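# Swing-catch the hanging ball in a cup, replace cup

## Task

Pick up the cup, swing the ball that hangs from it up into the cup so that only the cup touches the ball as it lands, put the cup back on its stand with the ball still inside, then open the hand and pull the arm away.

## Robot and tools

Robot: two arms, left_arm and right_arm, each ending in the same five-fingered right hand (so the hands are not mirrored). Bases in the scene frame: left_arm at (+0.072, +0.632, +0.170) m, right_arm at (+0.065, -0.750, +0.170) m, both nearly unrotated. Scene frame: origin at table-top height midway between the arms, +z up, +x out over the table, left_arm on +y. Hand poses, velocities and Hand target in results are in each arm's own base frame; cam_high and the table use the scene frame. Offsets you command are along the current Hand target's own axes.

Hand point: sits 0.05 m in front of the palm and 0.15 m from the wrist flange along the fingers. Its +z runs along straight fingers, +y out of the palm, +x across the palm away from the thumb. Straight fingertips extend 0.06 to 0.07 m past it. A bracket on the little-finger side of the wrist can strike things, and with fingers level the wrist may hang below the hand point and reach the table first.

Row layout (used by execute_actions and move): exactly 28 numbers, each in [-1, 1], always both arms. Order: left_arm dx, dy, dz, rx, ry, rz; left hand little, ring, middle, index, thumb_bend, thumb_turn, force_limit, speed; then the same 14 for right_arm. dx..rz are an offset, not a pose: measured from that arm's Hand target as it was when the action or move began, along that target's axes; 1.0 equals 0.6 m of travel or 180 degrees, and rx, ry, rz form one rotation vector. Every row of one action counts from the same start, so sending an offset again in a new call moves further. All six zero means hold the Hand target. The six finger numbers are absolute targets: -1 open/straight, +1 curled; thumb_turn -1 beside the palm, +1 opposite the fingers. force_limit maps -1..+1 to roughly 0..10 N at the fingertip (0..15 N for the two thumb motors). speed rises from near zero at -1 to full at +0.48 and stays full above; use about -0.94 or lower for a gentle close. No hand number means 'unchanged': repeat the last eight you sent for that hand (or, before any, its hand_measured plus hand_force_limit and hand_speed). With thumb turned in, the hand grips things about 0.035 to 0.065 m thick, handles down to about 0.025 m.

Tools:
execute_actions(actions, cameras): actions is a list of actions, each a table of up to 15 rows of 28 numbers, one row per 1/30 s; a short table repeats its last row to fill 15. Images return only for an empty list or when cameras names them (["all"], specific names, or []).
move(target, speed, blend, stop_force, zero, blocking, cameras): target is one 28-number row or a list of up to 15 rows; each row's offsets count from the Hand targets at the move's start, not from the previous row. speed is m/s, 0.002 to 3.2 (default 0.25), rotation capped at twice that in rad/s; one value or one per target. blend in metres rounds corners in a list (0 = stop at each). stop_force, in N from 4 to 120 for both arms, ends an arm's path when push against its motion reaches it; unreliable when the hand rotates; omit it when backing off a contact. zero (default true) re-zeroes the force reference first. blocking=false returns after about 0.5 s while the move continues; not allowed with stop_force. Paths are straight, ignore obstacles, last 0.5 to 10 s, and can overshoot when fast.
wait(seconds 0..10, cameras): lets time pass holding the last command.
stop(cameras): brakes a running move.
zoom_image(camera, region [x0, y0, x1, y1] in pixels, at most 504x504): enlarges part of the latest image from cam_high, cam_left_wrist or cam_right_wrist (all 672x504).
show_instructions(): shows the reference image pages.
zero_wrist_force(arm): tares that wrist sensor.
finished_scene(scene): ends the current scene (1 or 2); irreversible.

Results: end_effector_position (m) and end_effector_quat_wxyz per arm, velocities, Joint positions and torques, Hand target (the clipped last command; next offsets start from it; the hand often rests a bit short of it), Wrist force/torque along the flange axes, plus a peak line. hand_measured, hand_stopped_by (moving, target, force, stalled, fault) and hand_load_n list the six motors in row order; a dropped object shows as hand_load_n near 0. move adds a 'move:' line: done, off_target, moving, held or fault, with limits=paced (pose clipped) or limits=held (steps withheld). Each commanded orientation is clipped to within 32 degrees of the current one per step, and joint speeds are capped.

Avoid: any outside force near 150 N or joint contact torques over the limits (pan/lift 306, elbow 139, wrists 50.2 N m) causes a 10 s arm stop; targets past a firm contact; fast impacts; arm-to-arm contact or closing one hand on the other's fingers; paths near an arm's own base; motors reaching 85 °C (warning at 70 °C); anything falling or left off the table; releasing parts while they move; excessive finger loads. Occasional external nudges may move loose objects.

Each tool is called after ">>>" as a command line: name --argument value for each argument, lists and objects as JSON in quotes; but a table of rows of numbers goes row by row, as --pt "numbers of a row", without its own name.

Reference images:

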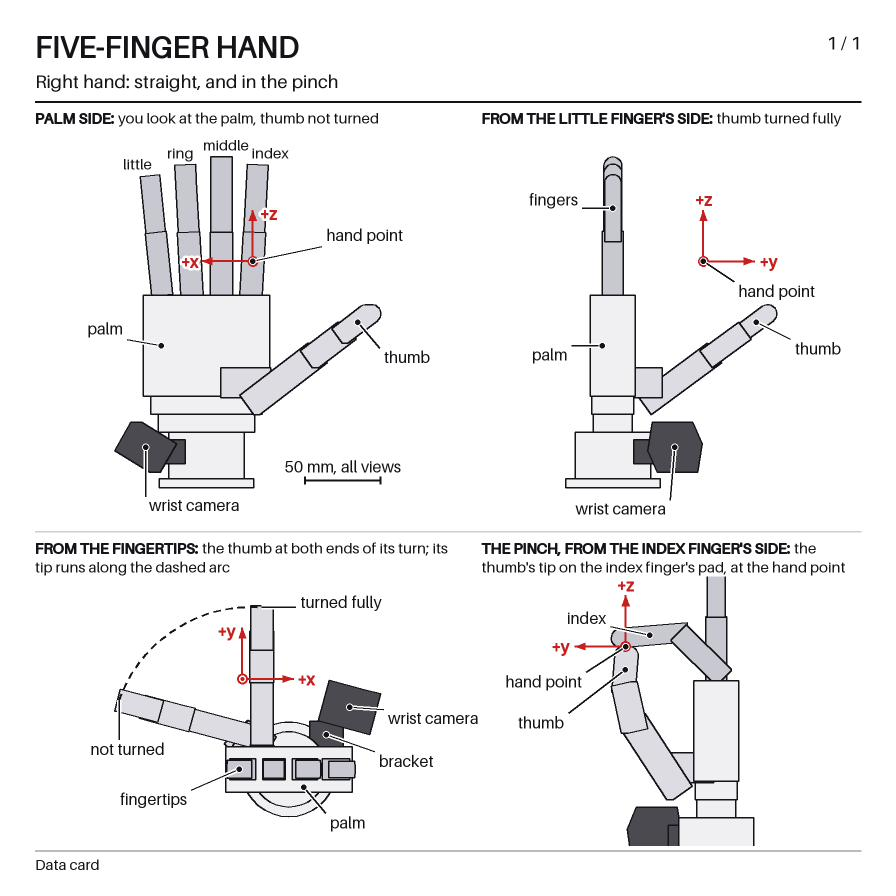

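## Session

>>> execute_actions --actions '[]'

Scene clock: 0.00 s.
left_arm: end_effector_position=(+0.7075, -0.2014, -0.0503) hand_measured=(-1.000, -1.000, -1.000, -1.000, -1.000, -1.000) hand_load_n=(+0.0, +0.0, +0.0, +0.0, +0.0, +0.0) hand_stopped_by=(target, target, target, target, target, target) hand_force_limit=0.00 hand_speed=-0.80 end_effector_quat_wxyz=(-0.035, +0.102, +0.985, +0.135) | right_arm: end_effector_position=(+0.3241, +0.5998, +0.0735) hand_measured=(-1.000, -1.000, -1.000, -1.000, -1.000, -1.000) hand_load_n=(+0.0, +0.0, +0.0, +0.0, +0.0, +0.0) hand_stopped_by=(target, target, target, target, target, target) hand_force_limit=0.00 hand_speed=-0.80 end_effector_quat_wxyz=(+0.453, -0.098, +0.864, -0.199)
Joint positions: left_arm=[-0.683 -0.727 1.549 0.958 1.385 -2.067] | right_arm=[1.138 -0.971 1.872 0.454 2.591 -0.779]
Joint velocities: within noise
Joint torques (N m): no reading
Motor temperatures (°C): left_arm=[41 31 41 41 36 48] | right_arm=[41 47 48 46 40 39]
Wrist force (N): no reading
Wrist torque (N m): no reading
Wrist force, peak (N): no reading
Hand target: left_arm +0.7075, -0.2014, -0.0503; -0.035, +0.102, +0.985, +0.135 | right_arm +0.3241, +0.5998, +0.0735; +0.453, -0.098, +0.864, -0.199

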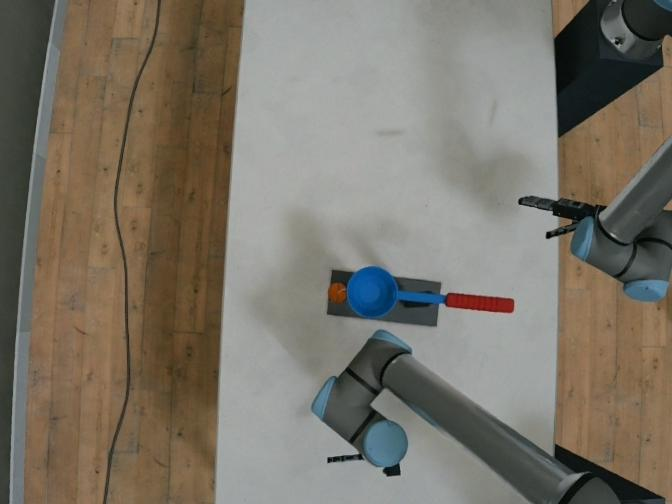

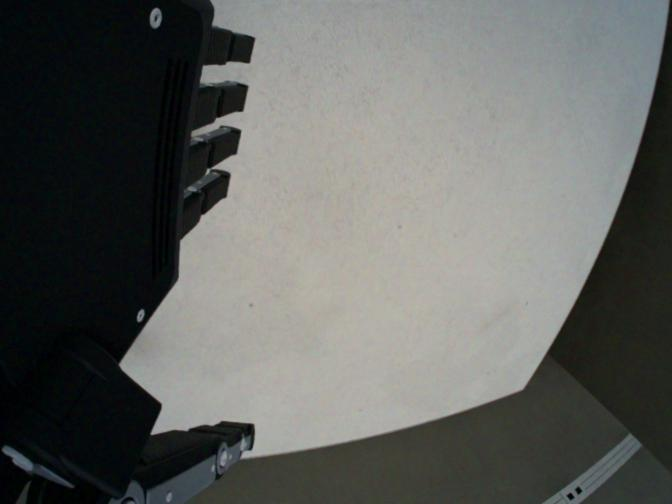

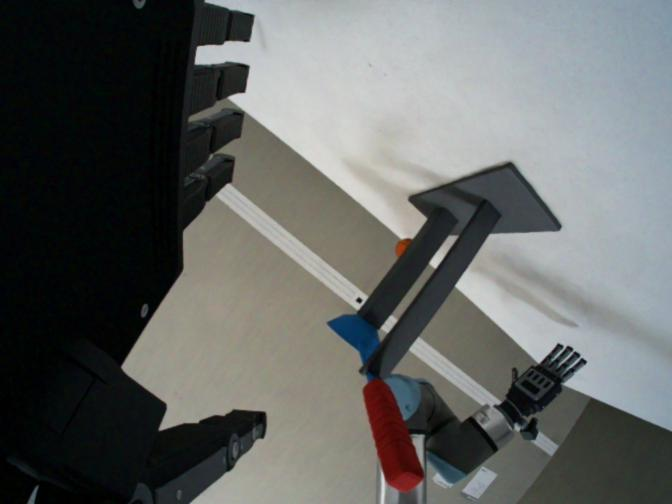

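>>> zoom_image --camera "cam_high" --region '[300, 230, 540, 350]'

>>> zoom_image --camera "cam_right_wrist" --region '[300, 130, 600, 500]'

Scaled by 2.100 from the camera's 672x504 image, which has a finer 960x720 frame.

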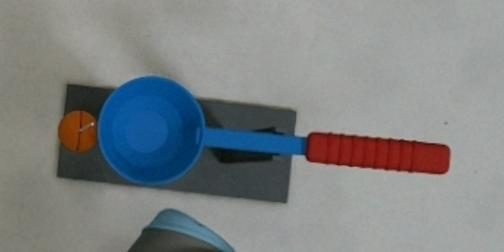

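Scaled by 1.362 from the camera's 672x504 image, which has a finer 960x720 frame.

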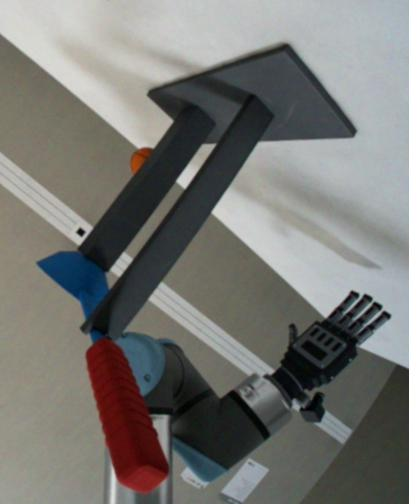

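>>> move --target '[0,0,0,0,0,0,-1,-1,-1,-1,-1,-1,0,-0.8,-0.2995,-0.0428,0.091,-0.1207,0.3078,0.0886,-1,-1,-1,-1,-1,-1,0,-0.8]' --speed 0.25 --cameras '["all"]'

Scene clock: 148.57 s.
left_arm: end_effector_position=(+0.7075, -0.2014, -0.0503) hand_measured=(-1.000, -1.000, -1.000, -1.000, -1.000, -1.000) hand_load_n=(+0.0, +0.0, +0.0, +0.0, +0.0, +0.0) hand_stopped_by=(target, target, target, target, target, target) hand_force_limit=0.00 hand_speed=-0.80 end_effector_quat_wxyz=(-0.035, +0.102, +0.985, +0.135) | right_arm: end_effector_position=(+0.4712, +0.6253, +0.1902) hand_measured=(-1.000, -1.000, -1.000, -1.000, -1.000, -1.000) hand_load_n=(+0.0, +0.0, +0.0, +0.0, +0.0, +0.0) hand_stopped_by=(target, target, target, target, target, target) hand_force_limit=0.00 hand_speed=-0.80 end_effector_quat_wxyz=(+0.000, +0.040, +0.999, +0.000)
Joint positions: left_arm=[-0.683 -0.727 1.549 0.958 1.385 -2.067] | right_arm=[0.671 -1.054 1.518 1.106 1.571 -0.819]
Joint torques (N m): left_arm=[-2.03 -86.16 -23.91 4.77 -1.4 -0.41] | right_arm=[-9.29 -84.71 -38.25 5.06 -2.37 3.89]
Wrist force (N): left_arm=[0.3 -0.1 0.1] | right_arm=[0.2 0.4 0.0]
Wrist torque (N m): left_arm=[-0.02 -0.06 0.01] | right_arm=[0.06 -0.08 -0.08]
Wrist force, peak (N): left_arm=[0.9 0.1 -0.3] | right_arm=[2.2 0.2 -0.5]
Hand target: left_arm +0.7075, -0.2014, -0.0503; -0.035, +0.102, +0.985, +0.135 | right_arm +0.4712, +0.6253, +0.1903; +0.000, +0.040, +0.999, +0.000
Off the commanded pose: left_arm 0.000 m, 0 deg | right_arm 0.000 m, 0 deg.
move: done
camera_calibration:
cam_right_wrist: T_world_to_cam=[[-0.186312, 0.982479, 0.00485776, -0.530552], [0.832468, 0.155235, 0.531883, -0.592167], [0.52181, 0.10314, -0.846804, -0.0361514], [0, 0, 0, 1]] pos_world=[0.412976, 0.616909, 0.286928]

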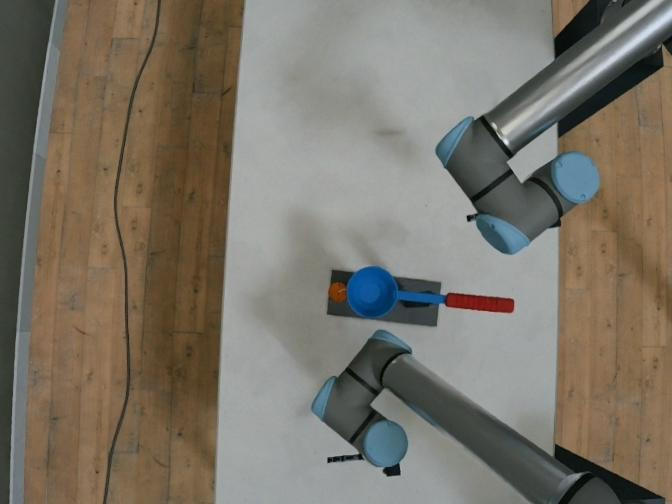

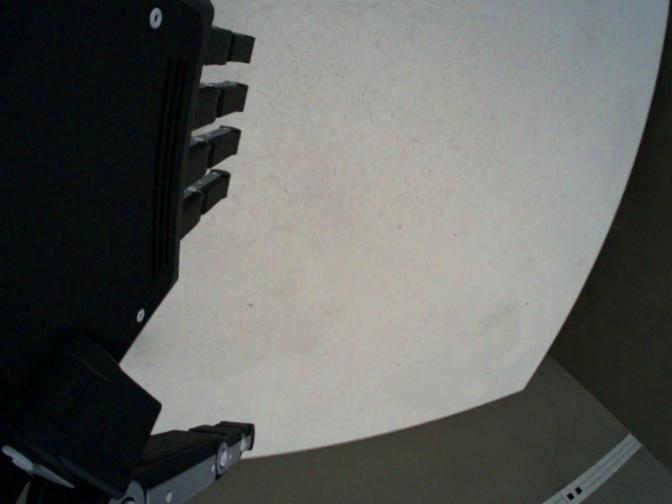

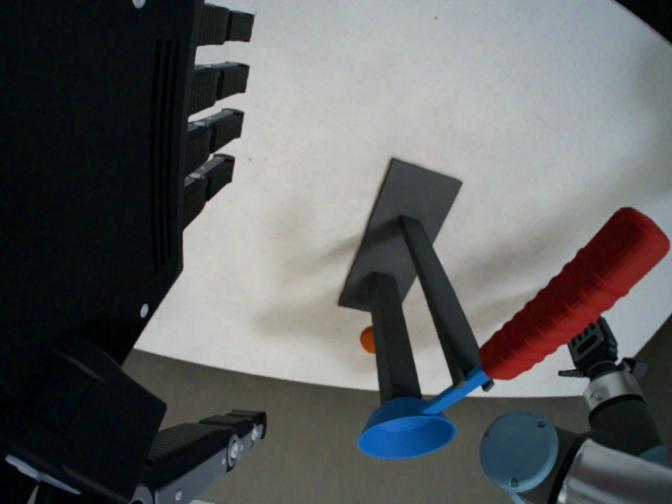

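>>> zoom_image --camera "cam_right_wrist" --region '[330, 190, 672, 480]'

Scaled by 1.474 from the camera's 672x504 image, which has a finer 960x720 frame.

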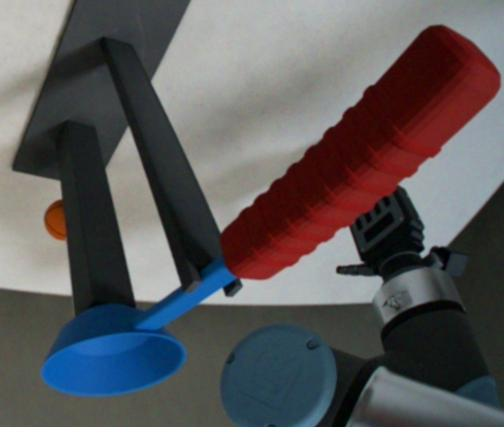

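>>> move --target '[0,0,0,0,0,0,-1,-1,-1,-1,-1,-1,0,-0.8,-0.1143,0.1308,0.0348,0,0.0733,0,-1,-1,-1,-1,-1,1,0,-0.2]' --speed 0.2 --cameras '["cam_right_wrist","cam_high"]'

Scene clock: 280.80 s.
left_arm: end_effector_position=(+0.7075, -0.2014, -0.0503) hand_measured=(-1.000, -1.000, -1.000, -1.000, -1.000, -1.000) hand_load_n=(+0.0, +0.0, +0.0, +0.0, +0.0, +0.0) hand_stopped_by=(target, target, target, target, target, target) hand_force_limit=0.00 hand_speed=-0.80 end_effector_quat_wxyz=(-0.035, +0.102, +0.985, +0.135) | right_arm: end_effector_position=(+0.5459, +0.6980, +0.1695) hand_measured=(-1.000, -1.000, -1.000, -1.000, -1.000, +1.000) hand_load_n=(+0.0, +0.0, +0.0, +0.0, +0.0, +0.0) hand_stopped_by=(target, target, target, target, target, target) hand_force_limit=0.00 hand_speed=-0.20 end_effector_quat_wxyz=(-0.115, +0.040, +0.993, +0.005)
Joint positions: left_arm=[-0.683 -0.727 1.549 0.958 1.385 -2.067] | right_arm=[0.633 -0.809 1.183 1.373 1.421 -0.87]
Joint torques (N m): left_arm=[-3.21 -83.88 -25.51 5.39 -1.78 -0.41] | right_arm=[11.85 -70.91 -43.85 8.24 -2.6 3.57]
Wrist force (N): left_arm=[0.4 -0.2 0.4] | right_arm=[0.9 0.3 0.0]
Wrist torque (N m): left_arm=[-0.06 -0.08 0.02] | right_arm=[0.10 -0.23 -0.17]
Wrist force, peak (N): left_arm=[0.0 0.0 0.8] | right_arm=[2.3 -1.8 -0.2]
Hand target: left_arm +0.7075, -0.2014, -0.0503; -0.035, +0.102, +0.985, +0.135 | right_arm +0.5459, +0.6980, +0.1695; -0.115, +0.040, +0.993, +0.005
Off the commanded pose: left_arm 0.000 m, 0 deg | right_arm 0.000 m, 0 deg.
move: done
camera_calibration:
cam_right_wrist: T_world_to_cam=[[-0.178085, 0.981838, 0.0654161, -0.602279], [0.932034, 0.146983, 0.331222, -0.669264], [0.315592, 0.119956, -0.941282, 0.016733], [0, 0, 0, 1]] pos_world=[0.511239, 0.687704, 0.276824]
Images, in order (width x height): cam_high 672x504, cam_right_wrist 672x504.

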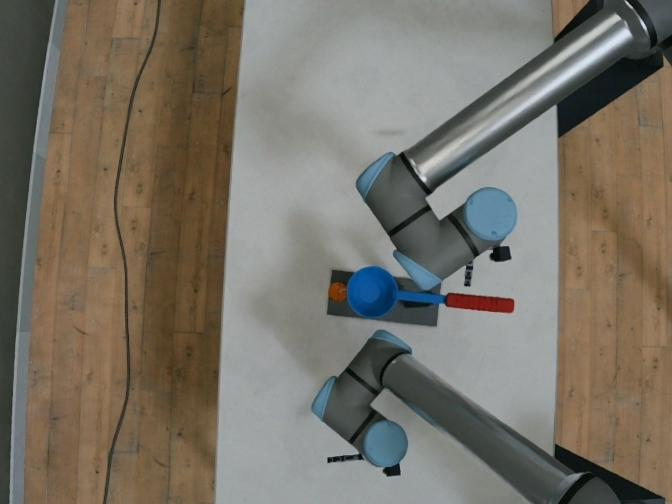

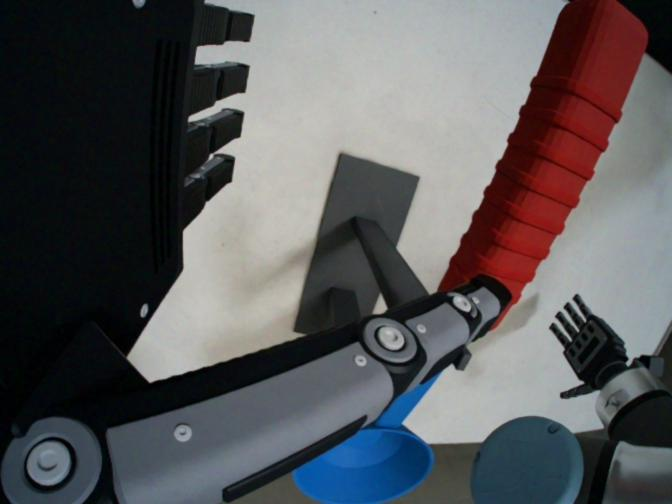

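>>> move --pt "0 0 0 0 0 0 -1 -1 -1 -1 -1 -1 0 -0.8 0 0.1767 0 0 0 0 -1 -1 -1 -1 -1 1 0 -0.2" --pt "0 0 0 0 0 0 -1 -1 -1 -1 -1 -1 0 -0.8 0 0.1767 0.075 0 0 0 -1 -1 -1 -1 -1 1 0 -0.2" --speed 0.12 --cameras '["cam_right_wrist","cam_high"]'

Scene clock: 299.30 s.
left_arm: end_effector_position=(+0.7075, -0.2014, -0.0503) hand_measured=(-1.000, -1.000, -1.000, -1.000, -1.000, -1.000) hand_load_n=(+0.0, +0.0, +0.0, +0.0, +0.0, +0.0) hand_stopped_by=(target, target, target, target, target, target) hand_force_limit=0.00 hand_speed=-0.80 end_effector_quat_wxyz=(-0.035, +0.102, +0.985, +0.135) | right_arm: end_effector_position=(+0.5442, +0.8046, +0.1257) hand_measured=(-1.000, -1.000, -1.000, -1.000, -1.000, +1.000) hand_load_n=(+0.0, +0.0, +0.0, +0.0, +0.0, +0.0) hand_stopped_by=(target, target, target, target, target, target) hand_force_limit=0.00 hand_speed=-0.20 end_effector_quat_wxyz=(-0.115, +0.040, +0.993, +0.005)
Joint positions: left_arm=[-0.683 -0.727 1.549 0.958 1.385 -2.067] | right_arm=[0.728 -0.637 0.942 1.426 1.405 -0.775]
Joint torques (N m): left_arm=[-0.76 -84.13 -25.09 5.49 -2.07 -0.19] | right_arm=[-12.17 -111.78 -38.28 6.98 -3.43 -2.64]
Wrist force (N): left_arm=[0.0 0.1 0.2] | right_arm=[0.5 -0.1 0.1]
Wrist torque (N m): left_arm=[0.00 -0.01 0.00] | right_arm=[0.04 -0.13 -0.23]
Wrist force, peak (N): left_arm=[0.6 0.0 0.2] | right_arm=[0.7 0.6 1.6]
Hand target: left_arm +0.7075, -0.2014, -0.0503; -0.035, +0.102, +0.985, +0.135 | right_arm +0.5443, +0.8046, +0.1257; -0.115, +0.040, +0.993, +0.005
Off the commanded pose: left_arm 0.000 m, 0 deg | right_arm 0.000 m, 0 deg.
move: done
camera_calibration:
cam_right_wrist: T_world_to_cam=[[-0.178046, 0.98185, 0.0653389, -0.704385], [0.932081, 0.146988, 0.331089, -0.668804], [0.315476, 0.11985, -0.941335, -0.0366849], [0, 0, 0, 1]] pos_world=[0.509539, 0.794304, 0.232925]
Images, in order (width x height): cam_high 672x504, cam_right_wrist 672x504.

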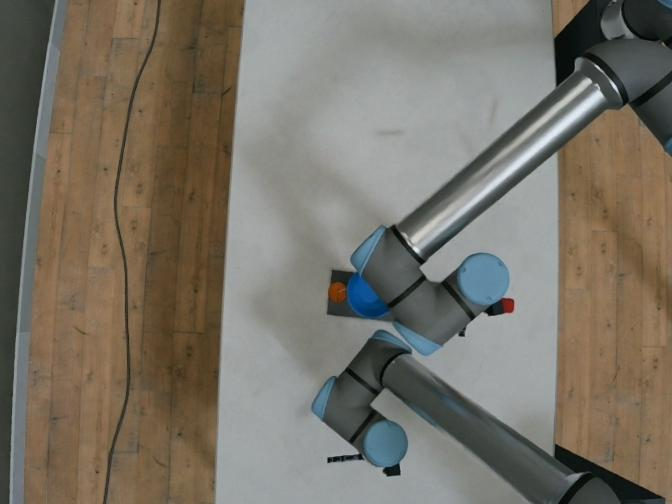

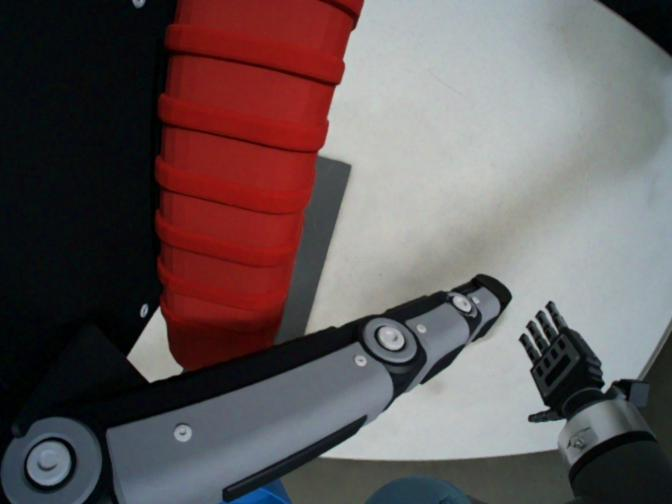

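>>> execute_actions --actions '[[[0,0,0,0,0,0,-1,-1,-1,-1,-1,-1,0,-0.8,0,0,0,0,0,0,1,1,1,1,-1,1,-0.2,-0.85]]]'

>>> wait --seconds 4.5 --cameras '["cam_right_wrist"]'

Scene clock: 313.23 s.
left_arm: end_effector_position=(+0.7075, -0.2014, -0.0503) hand_measured=(-1.000, -1.000, -1.000, -1.000, -1.000, -1.000) hand_load_n=(+0.0, +0.0, +0.0, +0.0, +0.0, +0.0) hand_stopped_by=(target, target, target, target, target, target) hand_force_limit=0.00 hand_speed=-0.80 end_effector_quat_wxyz=(-0.035, +0.102, +0.985, +0.135) | right_arm: end_effector_position=(+0.5443, +0.8046, +0.1257) hand_measured=(+0.418, +0.418, +0.418, +0.418, -1.000, +1.000) hand_load_n=(+0.0, +0.0, +0.0, +0.0, +0.0, +0.0) hand_stopped_by=(moving, moving, moving, moving, target, target) hand_force_limit=-0.20 hand_speed=-0.85 end_effector_quat_wxyz=(-0.115, +0.040, +0.993, +0.005)
Joint positions: left_arm=[-0.683 -0.727 1.549 0.958 1.385 -2.067] | right_arm=[0.728 -0.637 0.942 1.426 1.405 -0.775]
Joint torques (N m): left_arm=[-0.54 -83.3 -25 5.34 -2.02 -0.55] | right_arm=[-13.44 -111.82 -33.67 1.82 1.03 -3.9]
Wrist force (N): left_arm=[0.3 0.1 -0.1] | right_arm=[0.9 0.1 0.5]
Wrist torque (N m): left_arm=[0.02 -0.04 0.01] | right_arm=[0.06 -0.20 -0.18]
Wrist force, peak (N): left_arm=[0.8 0.0 0.0] | right_arm=[1.2 -0.4 0.2]
Hand target: left_arm +0.7075, -0.2014, -0.0503; -0.035, +0.102, +0.985, +0.135 | right_arm +0.5443, +0.8046, +0.1257; -0.115, +0.040, +0.993, +0.005
Off the commanded pose: left_arm 0.000 m, 0 deg | right_arm 0.000 m, 0 deg.
not at rest: the robot was still moving 3 seconds after this call's last action.

Scene clock: 317.73 s.
left_arm: end_effector_position=(+0.7075, -0.2014, -0.0503) hand_measured=(-1.000, -1.000, -1.000, -1.000, -1.000, -1.000) hand_load_n=(+0.0, +0.0, +0.0, +0.0, +0.0, +0.0) hand_stopped_by=(target, target, target, target, target, target) hand_force_limit=0.00 hand_speed=-0.80 end_effector_quat_wxyz=(-0.035, +0.102, +0.985, +0.135) | right_arm: end_effector_position=(+0.5443, +0.8046, +0.1257) hand_measured=(+0.750, +0.736, +0.750, +0.762, -1.000, +1.000) hand_load_n=(+4.5, +2.0, +5.0, +8.5, -0.5, +0.0) hand_stopped_by=(force, force, force, force, target, target) hand_force_limit=-0.20 hand_speed=-0.85 end_effector_quat_wxyz=(-0.115, +0.040, +0.993, +0.005)
Joint positions: left_arm=[-0.683 -0.727 1.549 0.958 1.385 -2.067] | right_arm=[0.728 -0.637 0.942 1.426 1.405 -0.775]
Joint torques (N m): left_arm=[-1.07 -82.54 -25.48 5.48 -2 -0.36] | right_arm=[-10.67 -111.31 -39.33 1.74 1.12 0.59]
Wrist force (N): left_arm=[0.0 0.2 0.3] | right_arm=[-0.2 -0.1 3.4]
Wrist torque (N m): left_arm=[0.01 -0.01 0.00] | right_arm=[-0.04 0.12 -0.21]
Wrist force, peak (N): left_arm=[0.1 0.3 0.5] | right_arm=[-0.3 0.1 4.2]
Hand target: left_arm +0.7075, -0.2014, -0.0503; -0.035, +0.102, +0.985, +0.135 | right_arm +0.5443, +0.8046, +0.1257; -0.115, +0.040, +0.993, +0.005
Off the commanded pose: left_arm 0.000 m, 0 deg | right_arm 0.000 m, 0 deg.
wait: 4.50 s; at rest by 0.97 s
camera_calibration:
cam_right_wrist: T_world_to_cam=[[-0.178078, 0.98184, 0.0654128, -0.704286], [0.932046, 0.146982, 0.331191, -0.668823], [0.315562, 0.119945, -0.941294, -0.0367079], [0, 0, 0, 1]] pos_world=[0.509539, 0.794204, 0.233024]
Images, in order (width x height): cam_right_wrist 672x504.

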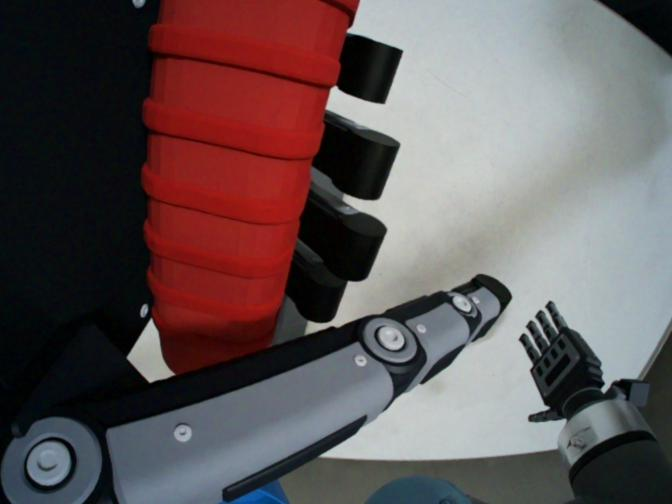

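>>> execute_actions --actions '[[[0,0,0,0,0,0,-1,-1,-1,-1,-1,-1,0,-0.8,0,0,0,0,0,0,1,1,1,1,1,1,-0.2,-0.8]]]'

>>> wait --seconds 1.5 --cameras '["cam_right_wrist"]'

Scene clock: 327.77 s.
left_arm: end_effector_position=(+0.7075, -0.2014, -0.0503) hand_measured=(-1.000, -1.000, -1.000, -1.000, -1.000, -1.000) hand_load_n=(+0.0, +0.0, +0.0, +0.0, +0.0, +0.0) hand_stopped_by=(target, target, target, target, target, target) hand_force_limit=0.00 hand_speed=-0.80 end_effector_quat_wxyz=(-0.035, +0.102, +0.985, +0.135) | right_arm: end_effector_position=(+0.5443, +0.8046, +0.1257) hand_measured=(+0.750, +0.736, +0.750, +0.762, -0.510, +1.000) hand_load_n=(+4.5, +2.5, +5.5, +8.5, +6.0, +1.5) hand_stopped_by=(force, force, force, force, force, target) hand_force_limit=-0.20 hand_speed=-0.80 end_effector_quat_wxyz=(-0.115, +0.040, +0.993, +0.005)
Joint positions: left_arm=[-0.683 -0.727 1.549 0.958 1.385 -2.067] | right_arm=[0.728 -0.637 0.942 1.426 1.405 -0.775]
Joint torques (N m): left_arm=[-0.68 -81.94 -25.93 5.4 -2.29 -0.56] | right_arm=[-7.14 -107.1 -43.5 2.14 0.77 2.69]
Wrist force (N): left_arm=[0.2 0.0 0.2] | right_arm=[-0.1 0.4 4.0]
Wrist torque (N m): left_arm=[-0.01 -0.04 0.01] | right_arm=[-0.01 0.09 -0.22]
Wrist force, peak (N): left_arm=[0.4 0.5 0.0] | right_arm=[-0.1 0.4 4.0]
Hand target: left_arm +0.7075, -0.2014, -0.0503; -0.035, +0.102, +0.985, +0.135 | right_arm +0.5443, +0.8046, +0.1257; -0.115, +0.040, +0.993, +0.005
Off the commanded pose: left_arm 0.000 m, 0 deg | right_arm 0.000 m, 0 deg.

Scene clock: 329.27 s.
left_arm: end_effector_position=(+0.7075, -0.2014, -0.0503) hand_measured=(-1.000, -1.000, -1.000, -1.000, -1.000, -1.000) hand_load_n=(+0.0, +0.0, -0.5, +0.0, +0.0, +0.0) hand_stopped_by=(target, target, target, target, target, target) hand_force_limit=0.00 hand_speed=-0.80 end_effector_quat_wxyz=(-0.035, +0.102, +0.985, +0.135) | right_arm: end_effector_position=(+0.5443, +0.8046, +0.1257) hand_measured=(+0.750, +0.736, +0.750, +0.762, -0.510, +1.000) hand_load_n=(+4.0, +2.0, +5.5, +8.5, +6.5, +1.0) hand_stopped_by=(force, force, force, force, force, target) hand_force_limit=-0.20 hand_speed=-0.80 end_effector_quat_wxyz=(-0.115, +0.040, +0.993, +0.005)
Joint positions: left_arm=[-0.683 -0.727 1.549 0.958 1.385 -2.067] | right_arm=[0.728 -0.637 0.942 1.426 1.405 -0.775]
Joint torques (N m): left_arm=[-0.8 -81.97 -25.76 5.8 -2.26 -0.49] | right_arm=[-8.04 -107.34 -42.94 2.44 0.66 2.12]
Wrist force (N): left_arm=[0.1 -0.2 0.0] | right_arm=[0.4 0.0 3.2]
Wrist torque (N m): left_arm=[-0.03 -0.02 -0.01] | right_arm=[-0.06 0.05 -0.21]
Wrist force, peak (N): left_arm=[0.4 0.3 0.3] | right_arm=[-0.1 0.6 3.7]
Hand target: left_arm +0.7075, -0.2014, -0.0503; -0.035, +0.102, +0.985, +0.135 | right_arm +0.5443, +0.8046, +0.1257; -0.115, +0.040, +0.993, +0.005
Off the commanded pose: left_arm 0.000 m, 0 deg | right_arm 0.000 m, 0 deg.
wait: 1.50 s; at rest by 0.17 s
camera_calibration:
cam_right_wrist: T_world_to_cam=[[-0.178078, 0.98184, 0.0654128, -0.704286], [0.932046, 0.146982, 0.331191, -0.668823], [0.315562, 0.119945, -0.941294, -0.0367079], [0, 0, 0, 1]] pos_world=[0.509539, 0.794204, 0.233024]
Images, in order (width x height): cam_right_wrist 672x504.

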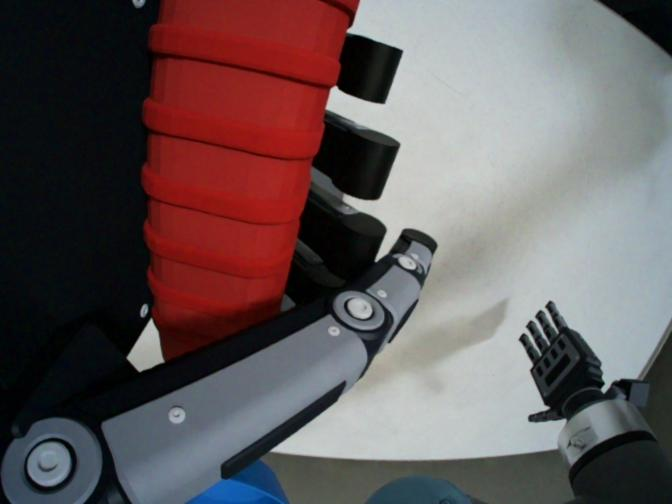

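>>> move --target '[0.3697,0.3352,-0.5317,0.3306,-0.0316,0.1755,-1,-1,-1,-1,-1,-1,0,-0.8,0,0,0,0,0,0,0.97,0.97,0.97,1,1,1,0.6,-0.85]' --speed 0.3 --cameras '["all"]'

Scene clock: 384.27 s.
left_arm: end_effector_position=(+0.5465, -0.0563, +0.3298) hand_measured=(-1.000, -1.000, -1.000, -1.000, -1.000, -1.000) hand_load_n=(+0.0, +0.0, +0.0, +0.0, +0.0, +0.0) hand_stopped_by=(target, target, target, target, target, target) hand_force_limit=0.00 hand_speed=-0.80 end_effector_quat_wxyz=(-0.068, +0.330, +0.860, -0.384) | right_arm: end_effector_position=(+0.5443, +0.8046, +0.1257) hand_measured=(+0.774, +0.760, +0.760, +0.762, -0.510, +1.000) hand_load_n=(+9.5, +9.0, +10.0, +6.0, +6.5, +1.0) hand_stopped_by=(force, force, force, force, force, target) hand_force_limit=0.60 hand_speed=-0.85 end_effector_quat_wxyz=(-0.115, +0.040, +0.993, +0.005)
Joint positions: left_arm=[-0.131 -1.282 1.754 1.49 2.29 -0.82] | right_arm=[0.728 -0.637 0.942 1.426 1.405 -0.775]
Joint torques (N m): left_arm=[11.43 -44.75 -20.82 6.95 2.9 3.76] | right_arm=[-0.36 -103.18 -43.93 2.58 0.39 2.37]
Wrist force (N): left_arm=[-1.1 -1.6 -0.2] | right_arm=[-0.1 0.8 1.8]
Wrist torque (N m): left_arm=[0.11 0.10 -0.24] | right_arm=[0.07 -0.12 -0.29]
Wrist force, peak (N): left_arm=[-0.4 -2.9 -1.9] | right_arm=[-0.1 -0.1 4.0]
Hand target: left_arm +0.5465, -0.0563, +0.3298; -0.068, +0.330, +0.860, -0.384 | right_arm +0.5443, +0.8046, +0.1257; -0.115, +0.040, +0.993, +0.005
Off the commanded pose: left_arm 0.000 m, 0 deg | right_arm 0.000 m, 0 deg.
move: done
camera_calibration:
cam_left_wrist: T_world_to_cam=[[0.267013, 0.653513, -0.708254, 0.121218], [0.958405, -0.10319, 0.266106, -0.615891], [0.100819, -0.749848, -0.653883, 0.23233], [0, 0, 0, 1]] pos_world=[0.534483, 0.0314414, 0.401662]
cam_right_wrist: T_world_to_cam=[[-0.178078, 0.98184, 0.0654128, -0.704286], [0.932046, 0.146982, 0.331191, -0.668823], [0.315562, 0.119945, -0.941294, -0.0367079], [0, 0, 0, 1]] pos_world=[0.509539, 0.794204, 0.233024]

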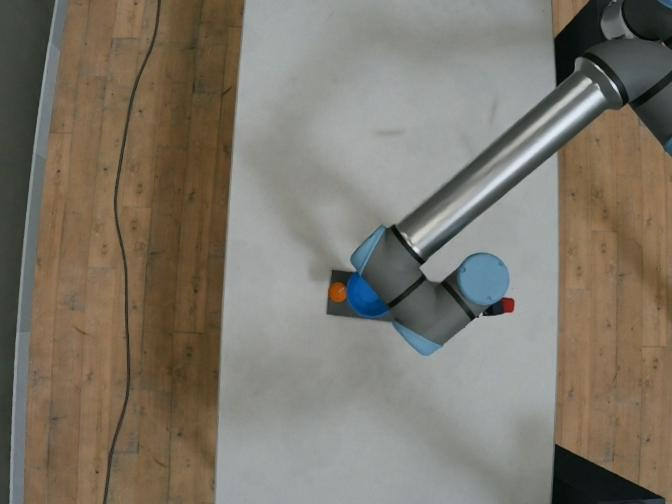

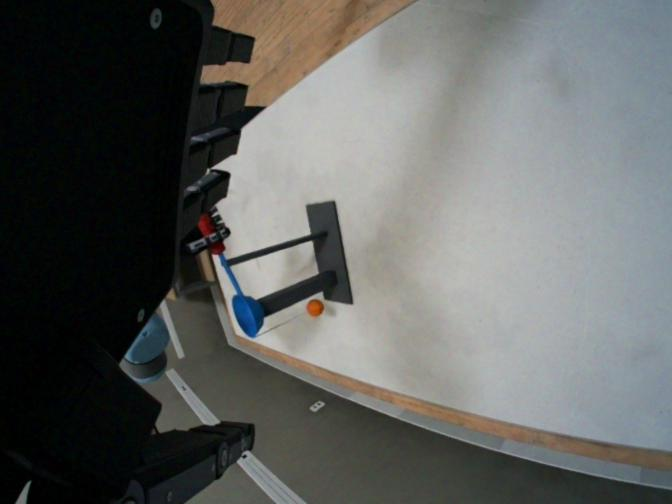

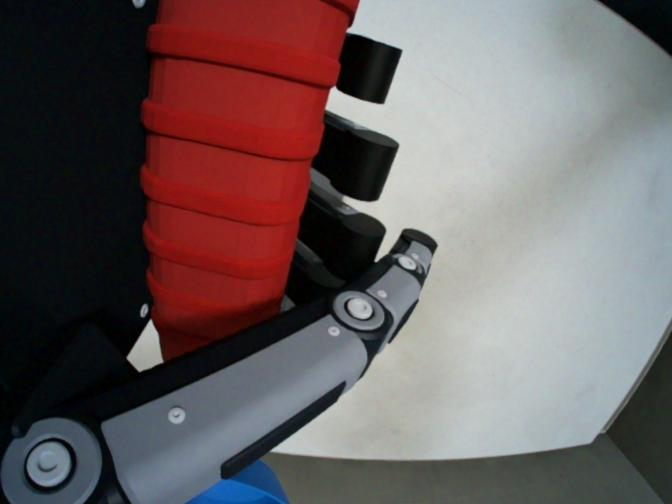

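>>> zoom_image --camera "cam_left_wrist" --region '[180, 190, 380, 350]'

Scaled by 2.520 from the camera's 672x504 image, which has a finer 960x720 frame.

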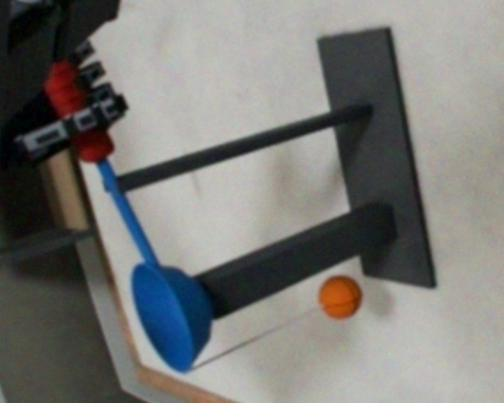

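>>> move --target '[0,0,0,0,0,0,-1,-1,-1,-1,-1,-1,0,-0.8,0.0457,0,-0.1947,0,0,0,0.97,0.97,0.97,1,1,1,0.6,-0.85]' --speed 0.1 --cameras '["all"]'

Scene clock: 419.97 s.
left_arm: end_effector_position=(+0.5465, -0.0563, +0.3298) hand_measured=(-1.000, -1.000, -1.000, -1.000, -1.000, -1.000) hand_load_n=(+0.0, +0.0, +0.0, +0.0, +0.0, -0.5) hand_stopped_by=(target, target, target, target, target, target) hand_force_limit=0.00 hand_speed=-0.80 end_effector_quat_wxyz=(-0.068, +0.330, +0.860, -0.384) | right_arm: end_effector_position=(+0.5442, +0.8045, +0.2459) hand_measured=(+0.774, +0.760, +0.760, +0.762, -0.510, +1.000) hand_load_n=(+7.5, +8.0, +10.0, +7.5, +6.5, +0.5) hand_stopped_by=(force, force, force, force, force, target) hand_force_limit=0.60 hand_speed=-0.85 end_effector_quat_wxyz=(-0.115, +0.040, +0.993, +0.005)
Joint positions: left_arm=[-0.131 -1.282 1.754 1.49 2.29 -0.82] | right_arm=[0.728 -0.693 0.83 1.594 1.405 -0.775]
Joint torques (N m): left_arm=[8.25 -42.14 -21.03 6.6 2.64 3.95] | right_arm=[-2.46 -84.44 -33.34 1.12 -1.98 2.42]
Wrist force (N): left_arm=[-1.1 -2.0 -0.4] | right_arm=[-0.2 0.3 3.8]
Wrist torque (N m): left_arm=[0.06 0.11 -0.28] | right_arm=[0.02 0.15 -0.18]
Wrist force, peak (N): left_arm=[-1.7 -2.2 -0.2] | right_arm=[-1.0 0.0 5.0]
Hand target: left_arm +0.5465, -0.0563, +0.3298; -0.068, +0.330, +0.860, -0.384 | right_arm +0.5442, +0.8045, +0.2457; -0.115, +0.040, +0.993, +0.005
Off the commanded pose: left_arm 0.000 m, 0 deg | right_arm 0.000 m, 0 deg.
move: done
camera_calibration:
cam_left_wrist: T_world_to_cam=[[0.266961, 0.653399, -0.70838, 0.121273], [0.95843, -0.103187, 0.266017, -0.615964], [0.100719, -0.749948, -0.653784, 0.232337], [0, 0, 0, 1]] pos_world=[0.534582, 0.0314415, 0.401662]
cam_right_wrist: T_world_to_cam=[[-0.178112, 0.981828, 0.0654918, -0.712052], [0.932, 0.146972, 0.331324, -0.708633], [0.315678, 0.120051, -0.941241, 0.0762861], [0, 0, 0, 1]] pos_world=[0.509539, 0.794104, 0.353224]

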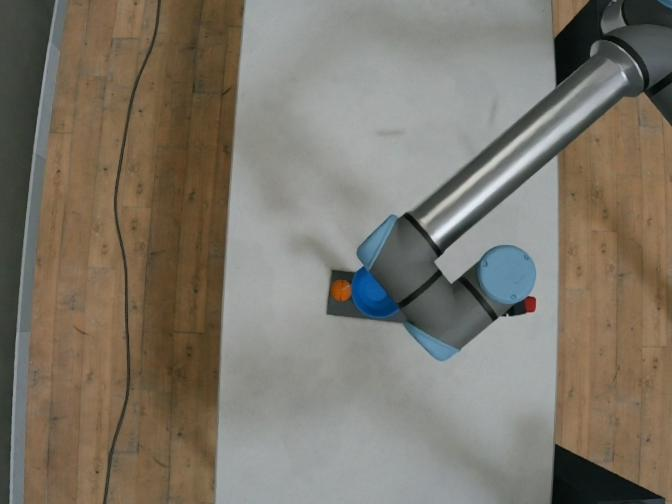

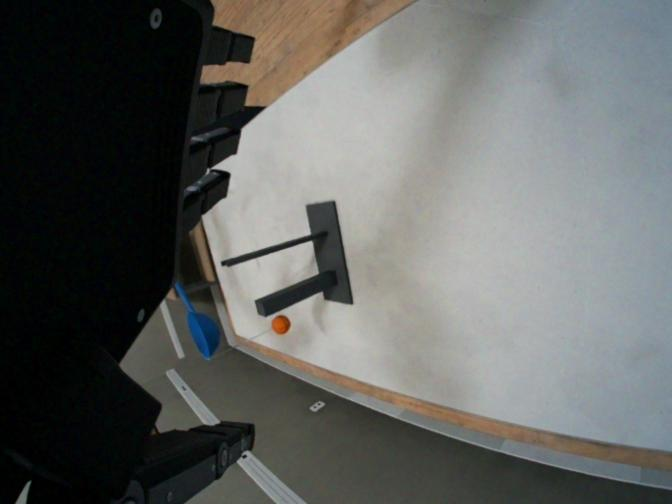

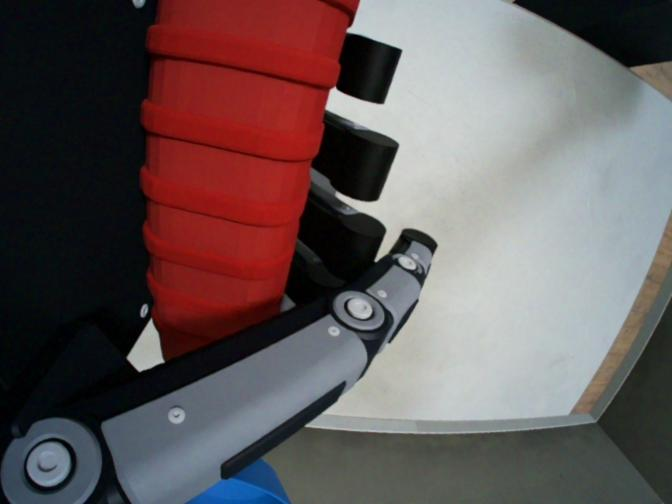

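>>> move --target '[0,0,0,0,0,0,-1,-1,-1,-1,-1,-1,0,-0.8,0.0023,-0.4323,-0.1433,0,0,0,0.97,0.97,0.97,1,1,1,0.6,-0.85]' --speed 0.35 --blocking false --cameras '[]'

>>> wait --seconds 3 --cameras '["all"]'

Scene clock: 434.93 s.
left_arm: end_effector_position=(+0.5465, -0.0563, +0.3298) hand_measured=(-1.000, -1.000, -1.000, -1.000, -1.000, -1.000) hand_load_n=(+0.0, +0.5, +0.0, +0.0, +0.0, +0.0) hand_stopped_by=(target, target, target, target, target, target) hand_force_limit=0.00 hand_speed=-0.80 end_effector_quat_wxyz=(-0.068, +0.330, +0.860, -0.384) | right_arm: end_effector_position=(+0.5426, +0.6833, +0.2847) hand_measured=(+0.774, +0.760, +0.760, +0.762, -0.510, +1.000) hand_load_n=(+8.0, +8.0, +10.0, +7.0, +6.5, +1.0) hand_stopped_by=(force, force, force, force, force, target) hand_force_limit=0.60 hand_speed=-0.85 end_effector_quat_wxyz=(-0.115, +0.040, +0.993, +0.004) end_effector_velocity=(-0.004, -0.327, +0.106) end_effector_angular_velocity=(+0.003, -0.002, -0.001)
Joint positions: left_arm=[-0.131 -1.282 1.754 1.49 2.29 -0.82] | right_arm=[0.621 -0.892 1.117 1.525 1.423 -0.882]
Joint velocities: left_arm=[within noise] | right_arm=[-0.321 -0.484 0.638 -0.11 0.055 -0.318]
Joint torques (N m): left_arm=[11.47 -43.15 -22.64 6.41 2.53 3.81] | right_arm=[-22.96 -103.41 -25.52 0.49 4.18 -3.88]
Wrist force (N): left_arm=[-1.1 -1.7 -0.4] | right_arm=[-0.1 0.2 3.5]
Wrist torque (N m): left_arm=[0.11 0.10 -0.27] | right_arm=[-0.01 0.16 0.09]
Wrist force, peak (N): left_arm=[-1.7 -2.3 -0.2] | right_arm=[0.0 3.9 4.7]
Hand target: left_arm +0.5465, -0.0563, +0.3298; -0.068, +0.330, +0.860, -0.384 | right_arm +0.5427, +0.6635, +0.2912; -0.115, +0.040, +0.993, +0.005
Off the commanded pose: left_arm 0.000 m, 0 deg | right_arm 0.146 m, 0 deg.
move: running
No camera images: "cameras" was empty.

Scene clock: 435.70 s.
left_arm: end_effector_position=(+0.5465, -0.0563, +0.3298) hand_measured=(-1.000, -1.000, -1.000, -1.000, -1.000, -1.000) hand_load_n=(+0.0, +0.0, +0.0, +0.0, +0.0, +0.0) hand_stopped_by=(target, target, target, target, target, target) hand_force_limit=0.00 hand_speed=-0.80 end_effector_quat_wxyz=(-0.068, +0.330, +0.860, -0.384) | right_arm: end_effector_position=(+0.5415, +0.5446, +0.3296) hand_measured=(+0.774, +0.760, +0.760, +0.762, -0.510, +1.000) hand_load_n=(+8.0, +8.5, +10.0, +7.0, +6.5, +0.5) hand_stopped_by=(force, force, force, force, force, target) hand_force_limit=0.60 hand_speed=-0.85 end_effector_quat_wxyz=(-0.115, +0.040, +0.993, +0.005)
Joint positions: left_arm=[-0.131 -1.282 1.754 1.49 2.29 -0.82] | right_arm=[0.468 -1.079 1.34 1.507 1.451 -1.034]
Joint torques (N m): left_arm=[10.27 -41.23 -22.56 6.65 2.72 3.75] | right_arm=[-17.83 -88.98 -31.29 8.35 -4.1 -0.23]
Wrist force (N): left_arm=[-1.5 -1.8 0.2] | right_arm=[0.4 0.1 3.3]
Wrist torque (N m): left_arm=[0.06 0.16 -0.30] | right_arm=[-0.02 0.07 -0.25]
Wrist force, peak (N): left_arm=[-1.5 -2.2 -0.3] | right_arm=[0.0 -4.0 2.6]
Hand target: left_arm +0.5465, -0.0563, +0.3298; -0.068, +0.330, +0.860, -0.384 | right_arm +0.5414, +0.5445, +0.3297; -0.115, +0.040, +0.993, +0.005
Off the commanded pose: left_arm 0.000 m, 0 deg | right_arm 0.000 m, 0 deg.
earlier move: done
wait: 0.77 of 3 s (the move ended)
camera_calibration:
cam_left_wrist: T_world_to_cam=[[0.266961, 0.653399, -0.70838, 0.121273], [0.95843, -0.103187, 0.266017, -0.615964], [0.100719, -0.749948, -0.653784, 0.232337], [0, 0, 0, 1]] pos_world=[0.534582, 0.0314415, 0.401662]
cam_right_wrist: T_world_to_cam=[[-0.178066, 0.981849, 0.0653009, -0.462806], [0.932006, 0.146993, 0.331297, -0.69556], [0.315685, 0.119854, -0.941264, 0.187265], [0, 0, 0, 1]] pos_world=[0.506739, 0.534204, 0.436924]

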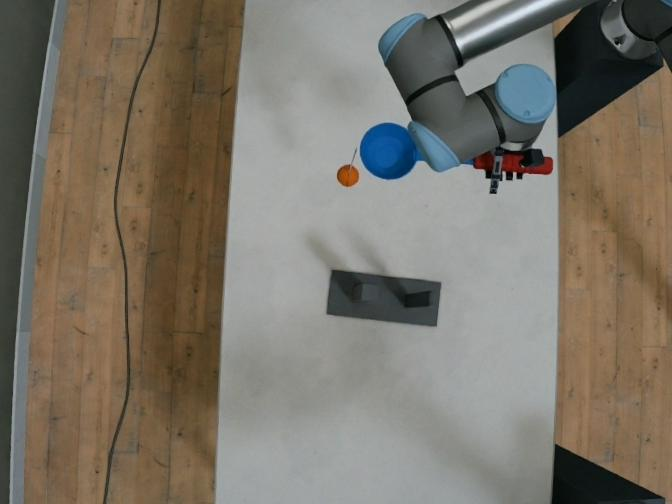

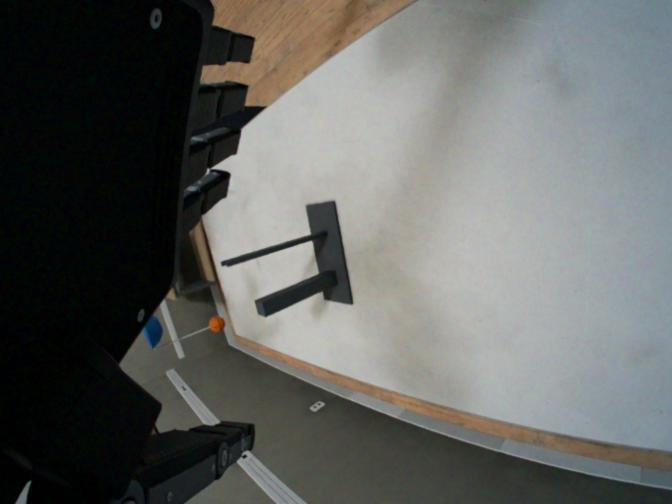

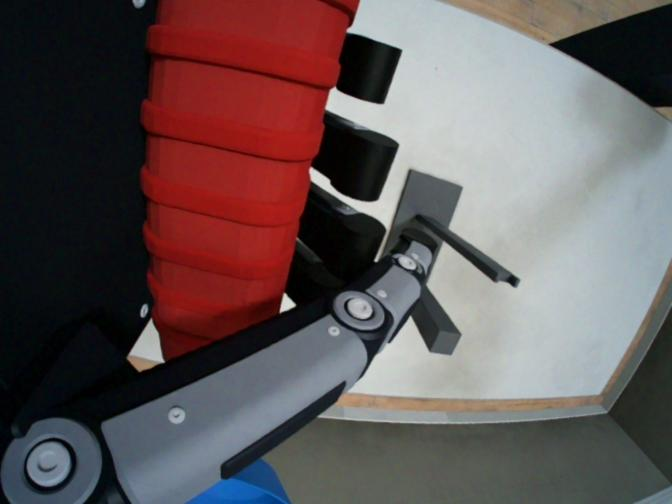

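>>> move --target '[0,0,0,0,0,0,-1,-1,-1,-1,-1,-1,0,-0.8,-0.0761,0,0.3245,0,0,0,0.97,0.97,0.97,1,1,1,0.6,-0.85]' --speed 0.25 --cameras '[]'

>>> move --target '[0,0,0,0,0,0,-1,-1,-1,-1,-1,-1,0,-0.8,0.2284,0,-0.9736,0,0,0,0.97,0.97,0.97,1,1,1,0.6,-0.85]' --speed 1.0 --blocking false --cameras '[]'

>>> wait --seconds 3 --cameras '["all"]'

Scene clock: 483.03 s.
left_arm: end_effector_position=(+0.5465, -0.0563, +0.3298) hand_measured=(-1.000, -1.000, -1.000, -1.000, -1.000, -1.000) hand_load_n=(+0.0, +0.0, +0.0, +0.0, +0.0, +0.0) hand_stopped_by=(target, target, target, target, target, target) hand_force_limit=0.00 hand_speed=-0.80 end_effector_quat_wxyz=(-0.068, +0.330, +0.860, -0.384) | right_arm: end_effector_position=(+0.5415, +0.5445, +0.1298) hand_measured=(+0.774, +0.760, +0.760, +0.762, -0.510, +1.000) hand_load_n=(+7.5, +8.5, +10.0, +7.0, +6.5, +1.0) hand_stopped_by=(force, force, force, force, force, target) hand_force_limit=0.60 hand_speed=-0.85 end_effector_quat_wxyz=(-0.115, +0.040, +0.993, +0.005)
Joint positions: left_arm=[-0.131 -1.282 1.754 1.49 2.29 -0.82] | right_arm=[0.468 -0.947 1.509 1.206 1.451 -1.034]
Joint torques (N m): left_arm=[8.73 -43.43 -33.76 6.42 2.64 3.8] | right_arm=[4.92 -70.28 -31.25 2.29 -1.51 -0.38]
Motor temperatures (°C): left_arm=[40 31 39 40 35 44] | right_arm=[39 46 44 41 38 36]
Wrist force (N): left_arm=[-0.9 -1.8 -0.3] | right_arm=[-0.1 0.1 3.0]
Wrist torque (N m): left_arm=[0.09 0.09 -0.27] | right_arm=[-0.01 0.16 -0.22]
Wrist force, peak (N): left_arm=[-1.3 -2.5 -0.1] | right_arm=[-0.9 0.3 6.6]
Hand target: left_arm +0.5465, -0.0563, +0.3298; -0.068, +0.330, +0.860, -0.384 | right_arm +0.5415, +0.5445, +0.1297; -0.115, +0.040, +0.993, +0.005
Off the commanded pose: left_arm 0.000 m, 0 deg | right_arm 0.000 m, 0 deg.
move: done
No camera images: "cameras" was empty.

Scene clock: 483.53 s.
left_arm: end_effector_position=(+0.5465, -0.0563, +0.3298) hand_measured=(-1.000, -1.000, -1.000, -1.000, -1.000, -1.000) hand_load_n=(+0.0, +0.0, +0.0, +0.0, +0.0, +0.0) hand_stopped_by=(target, target, target, target, target, target) hand_force_limit=0.00 hand_speed=-0.80 end_effector_quat_wxyz=(-0.068, +0.330, +0.860, -0.384) | right_arm: end_effector_position=(+0.5381, +0.5432, +0.3475) hand_measured=(+0.774, +0.760, +0.760, +0.762, -0.510, +1.000) hand_load_n=(+7.5, +8.0, +10.0, +7.0, +6.0, +1.0) hand_stopped_by=(force, force, force, force, force, target) hand_force_limit=0.60 hand_speed=-0.85 end_effector_quat_wxyz=(-0.113, +0.040, +0.993, +0.007) end_effector_velocity=(-0.021, -0.011, +0.837) end_effector_angular_velocity=(+0.011, -0.011, -0.003)
Joint positions: left_arm=[-0.131 -1.282 1.754 1.49 2.29 -0.82] | right_arm=[0.468 -1.095 1.331 1.527 1.45 -1.033]
Joint velocities: left_arm=[within noise] | right_arm=[-0.003 -0.375 -0.943 1.304 -0.005 -0.001]
Joint torques (N m): left_arm=[7.36 -44.1 -33.8 6.27 2.61 3.39] | right_arm=[-11.61 -81.72 -60.97 14.11 -3.44 3.06]
Wrist force (N): left_arm=[-1.4 -2.3 -0.1] | right_arm=[0.0 0.2 3.5]
Wrist torque (N m): left_arm=[0.00 0.14 -0.31] | right_arm=[0.02 0.14 -0.26]
Wrist force, peak (N): left_arm=[-1.4 -2.3 -0.1] | right_arm=[-0.9 0.2 7.0]
Hand target: left_arm +0.5465, -0.0563, +0.3298; -0.068, +0.330, +0.860, -0.384 | right_arm +0.5408, +0.5442, +0.3964; -0.115, +0.040, +0.993, +0.005
Off the commanded pose: left_arm 0.000 m, 0 deg | right_arm 0.382 m, 0 deg.
move: running; limits=paced
No camera images: "cameras" was empty.

Scene clock: 484.37 s.
left_arm: end_effector_position=(+0.5465, -0.0563, +0.3298) hand_measured=(-1.000, -1.000, -1.000, -1.000, -1.000, -1.000) hand_load_n=(+0.0, +0.0, +0.0, +0.0, +0.0, +0.0) hand_stopped_by=(target, target, target, target, target, target) hand_force_limit=0.00 hand_speed=-0.80 end_effector_quat_wxyz=(-0.068, +0.330, +0.860, -0.384) | right_arm: end_effector_position=(+0.5413, +0.5443, +0.7294) hand_measured=(+0.774, +0.760, +0.760, +0.762, -0.510, +1.000) hand_load_n=(+7.5, +8.5, +10.5, +7.0, +6.5, +0.5) hand_stopped_by=(force, force, force, force, force, target) hand_force_limit=0.60 hand_speed=-0.85 end_effector_quat_wxyz=(-0.115, +0.040, +0.993, +0.005) end_effector_velocity=(-0.003, -0.001, +0.005) end_effector_angular_velocity=(+0.006, -0.008, +0.000)
Joint positions: left_arm=[-0.131 -1.282 1.754 1.49 2.29 -0.82] | right_arm=[0.468 -0.968 0.441 2.295 1.451 -1.034]
Joint velocities: left_arm=[within noise] | right_arm=[0 -0.007 0 -0.003 -0.002 -0.001]
Joint torques (N m): left_arm=[8.84 -43.81 -33.93 6.37 2.08 3.87] | right_arm=[-15.9 -92.43 -33.6 1.15 -4.14 2.16]
Wrist force (N): left_arm=[-1.5 -1.7 -0.3] | right_arm=[0.3 1.0 2.7]
Wrist torque (N m): left_arm=[0.11 0.17 -0.29] | right_arm=[0.14 0.13 -0.18]
Wrist force, peak (N): left_arm=[-1.2 -2.2 -0.6] | right_arm=[3.9 -1.1 -4.4]
Hand target: left_arm +0.5465, -0.0563, +0.3298; -0.068, +0.330, +0.860, -0.384 | right_arm +0.5413, +0.5443, +0.7297; -0.115, +0.040, +0.993, +0.005
Off the commanded pose: left_arm 0.000 m, 0 deg | right_arm 0.000 m, 0 deg.
earlier move: done; limits=paced
wait: 0.83 of 3 s (the move ended)
camera_calibration:
cam_left_wrist: T_world_to_cam=[[0.266961, 0.653399, -0.70838, 0.121273], [0.95843, -0.103187, 0.266017, -0.615964], [0.100719, -0.749948, -0.653784, 0.232337], [0, 0, 0, 1]] pos_world=[0.534582, 0.0314415, 0.401662]
cam_right_wrist: T_world_to_cam=[[-0.178167, 0.981845, 0.0650887, -0.488406], [0.932056, 0.147184, 0.331072, -0.827815], [0.315481, 0.119652, -0.941358, 0.563939], [0, 0, 0, 1]] pos_world=[0.506639, 0.533904, 0.836725]

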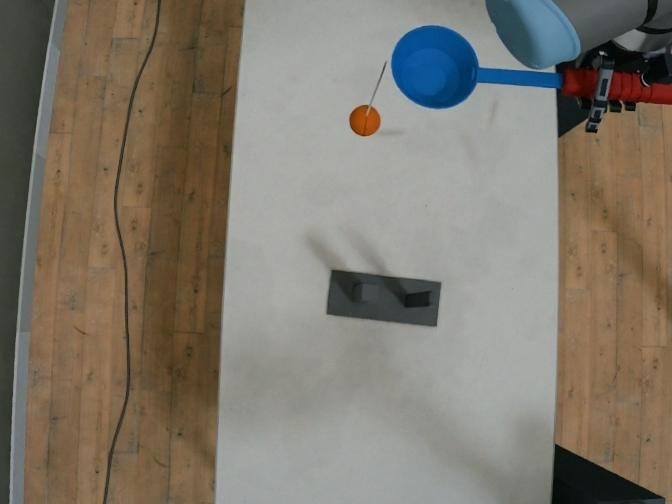

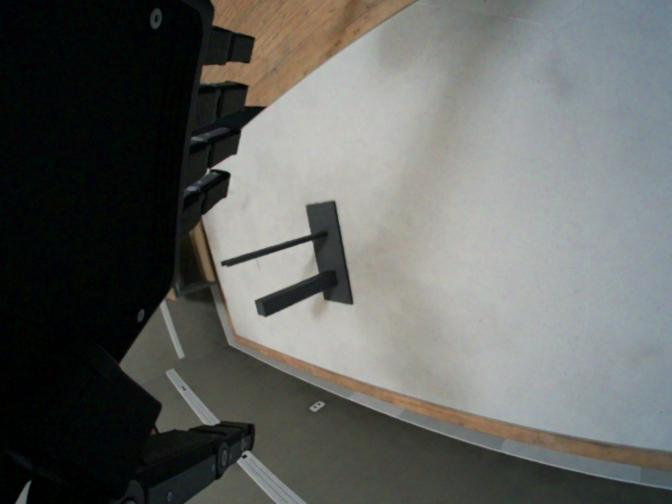

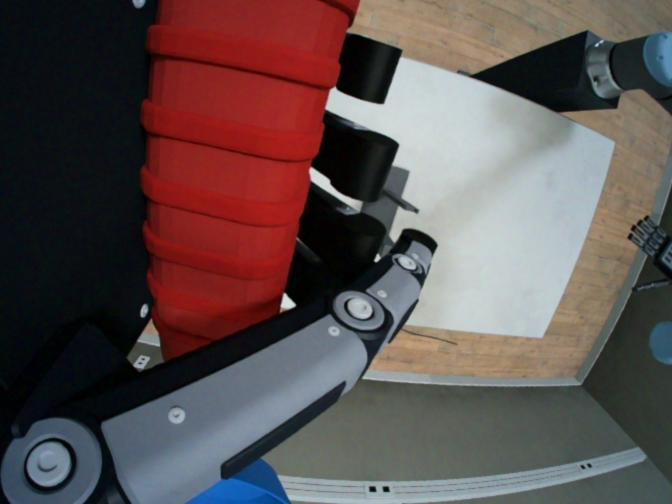

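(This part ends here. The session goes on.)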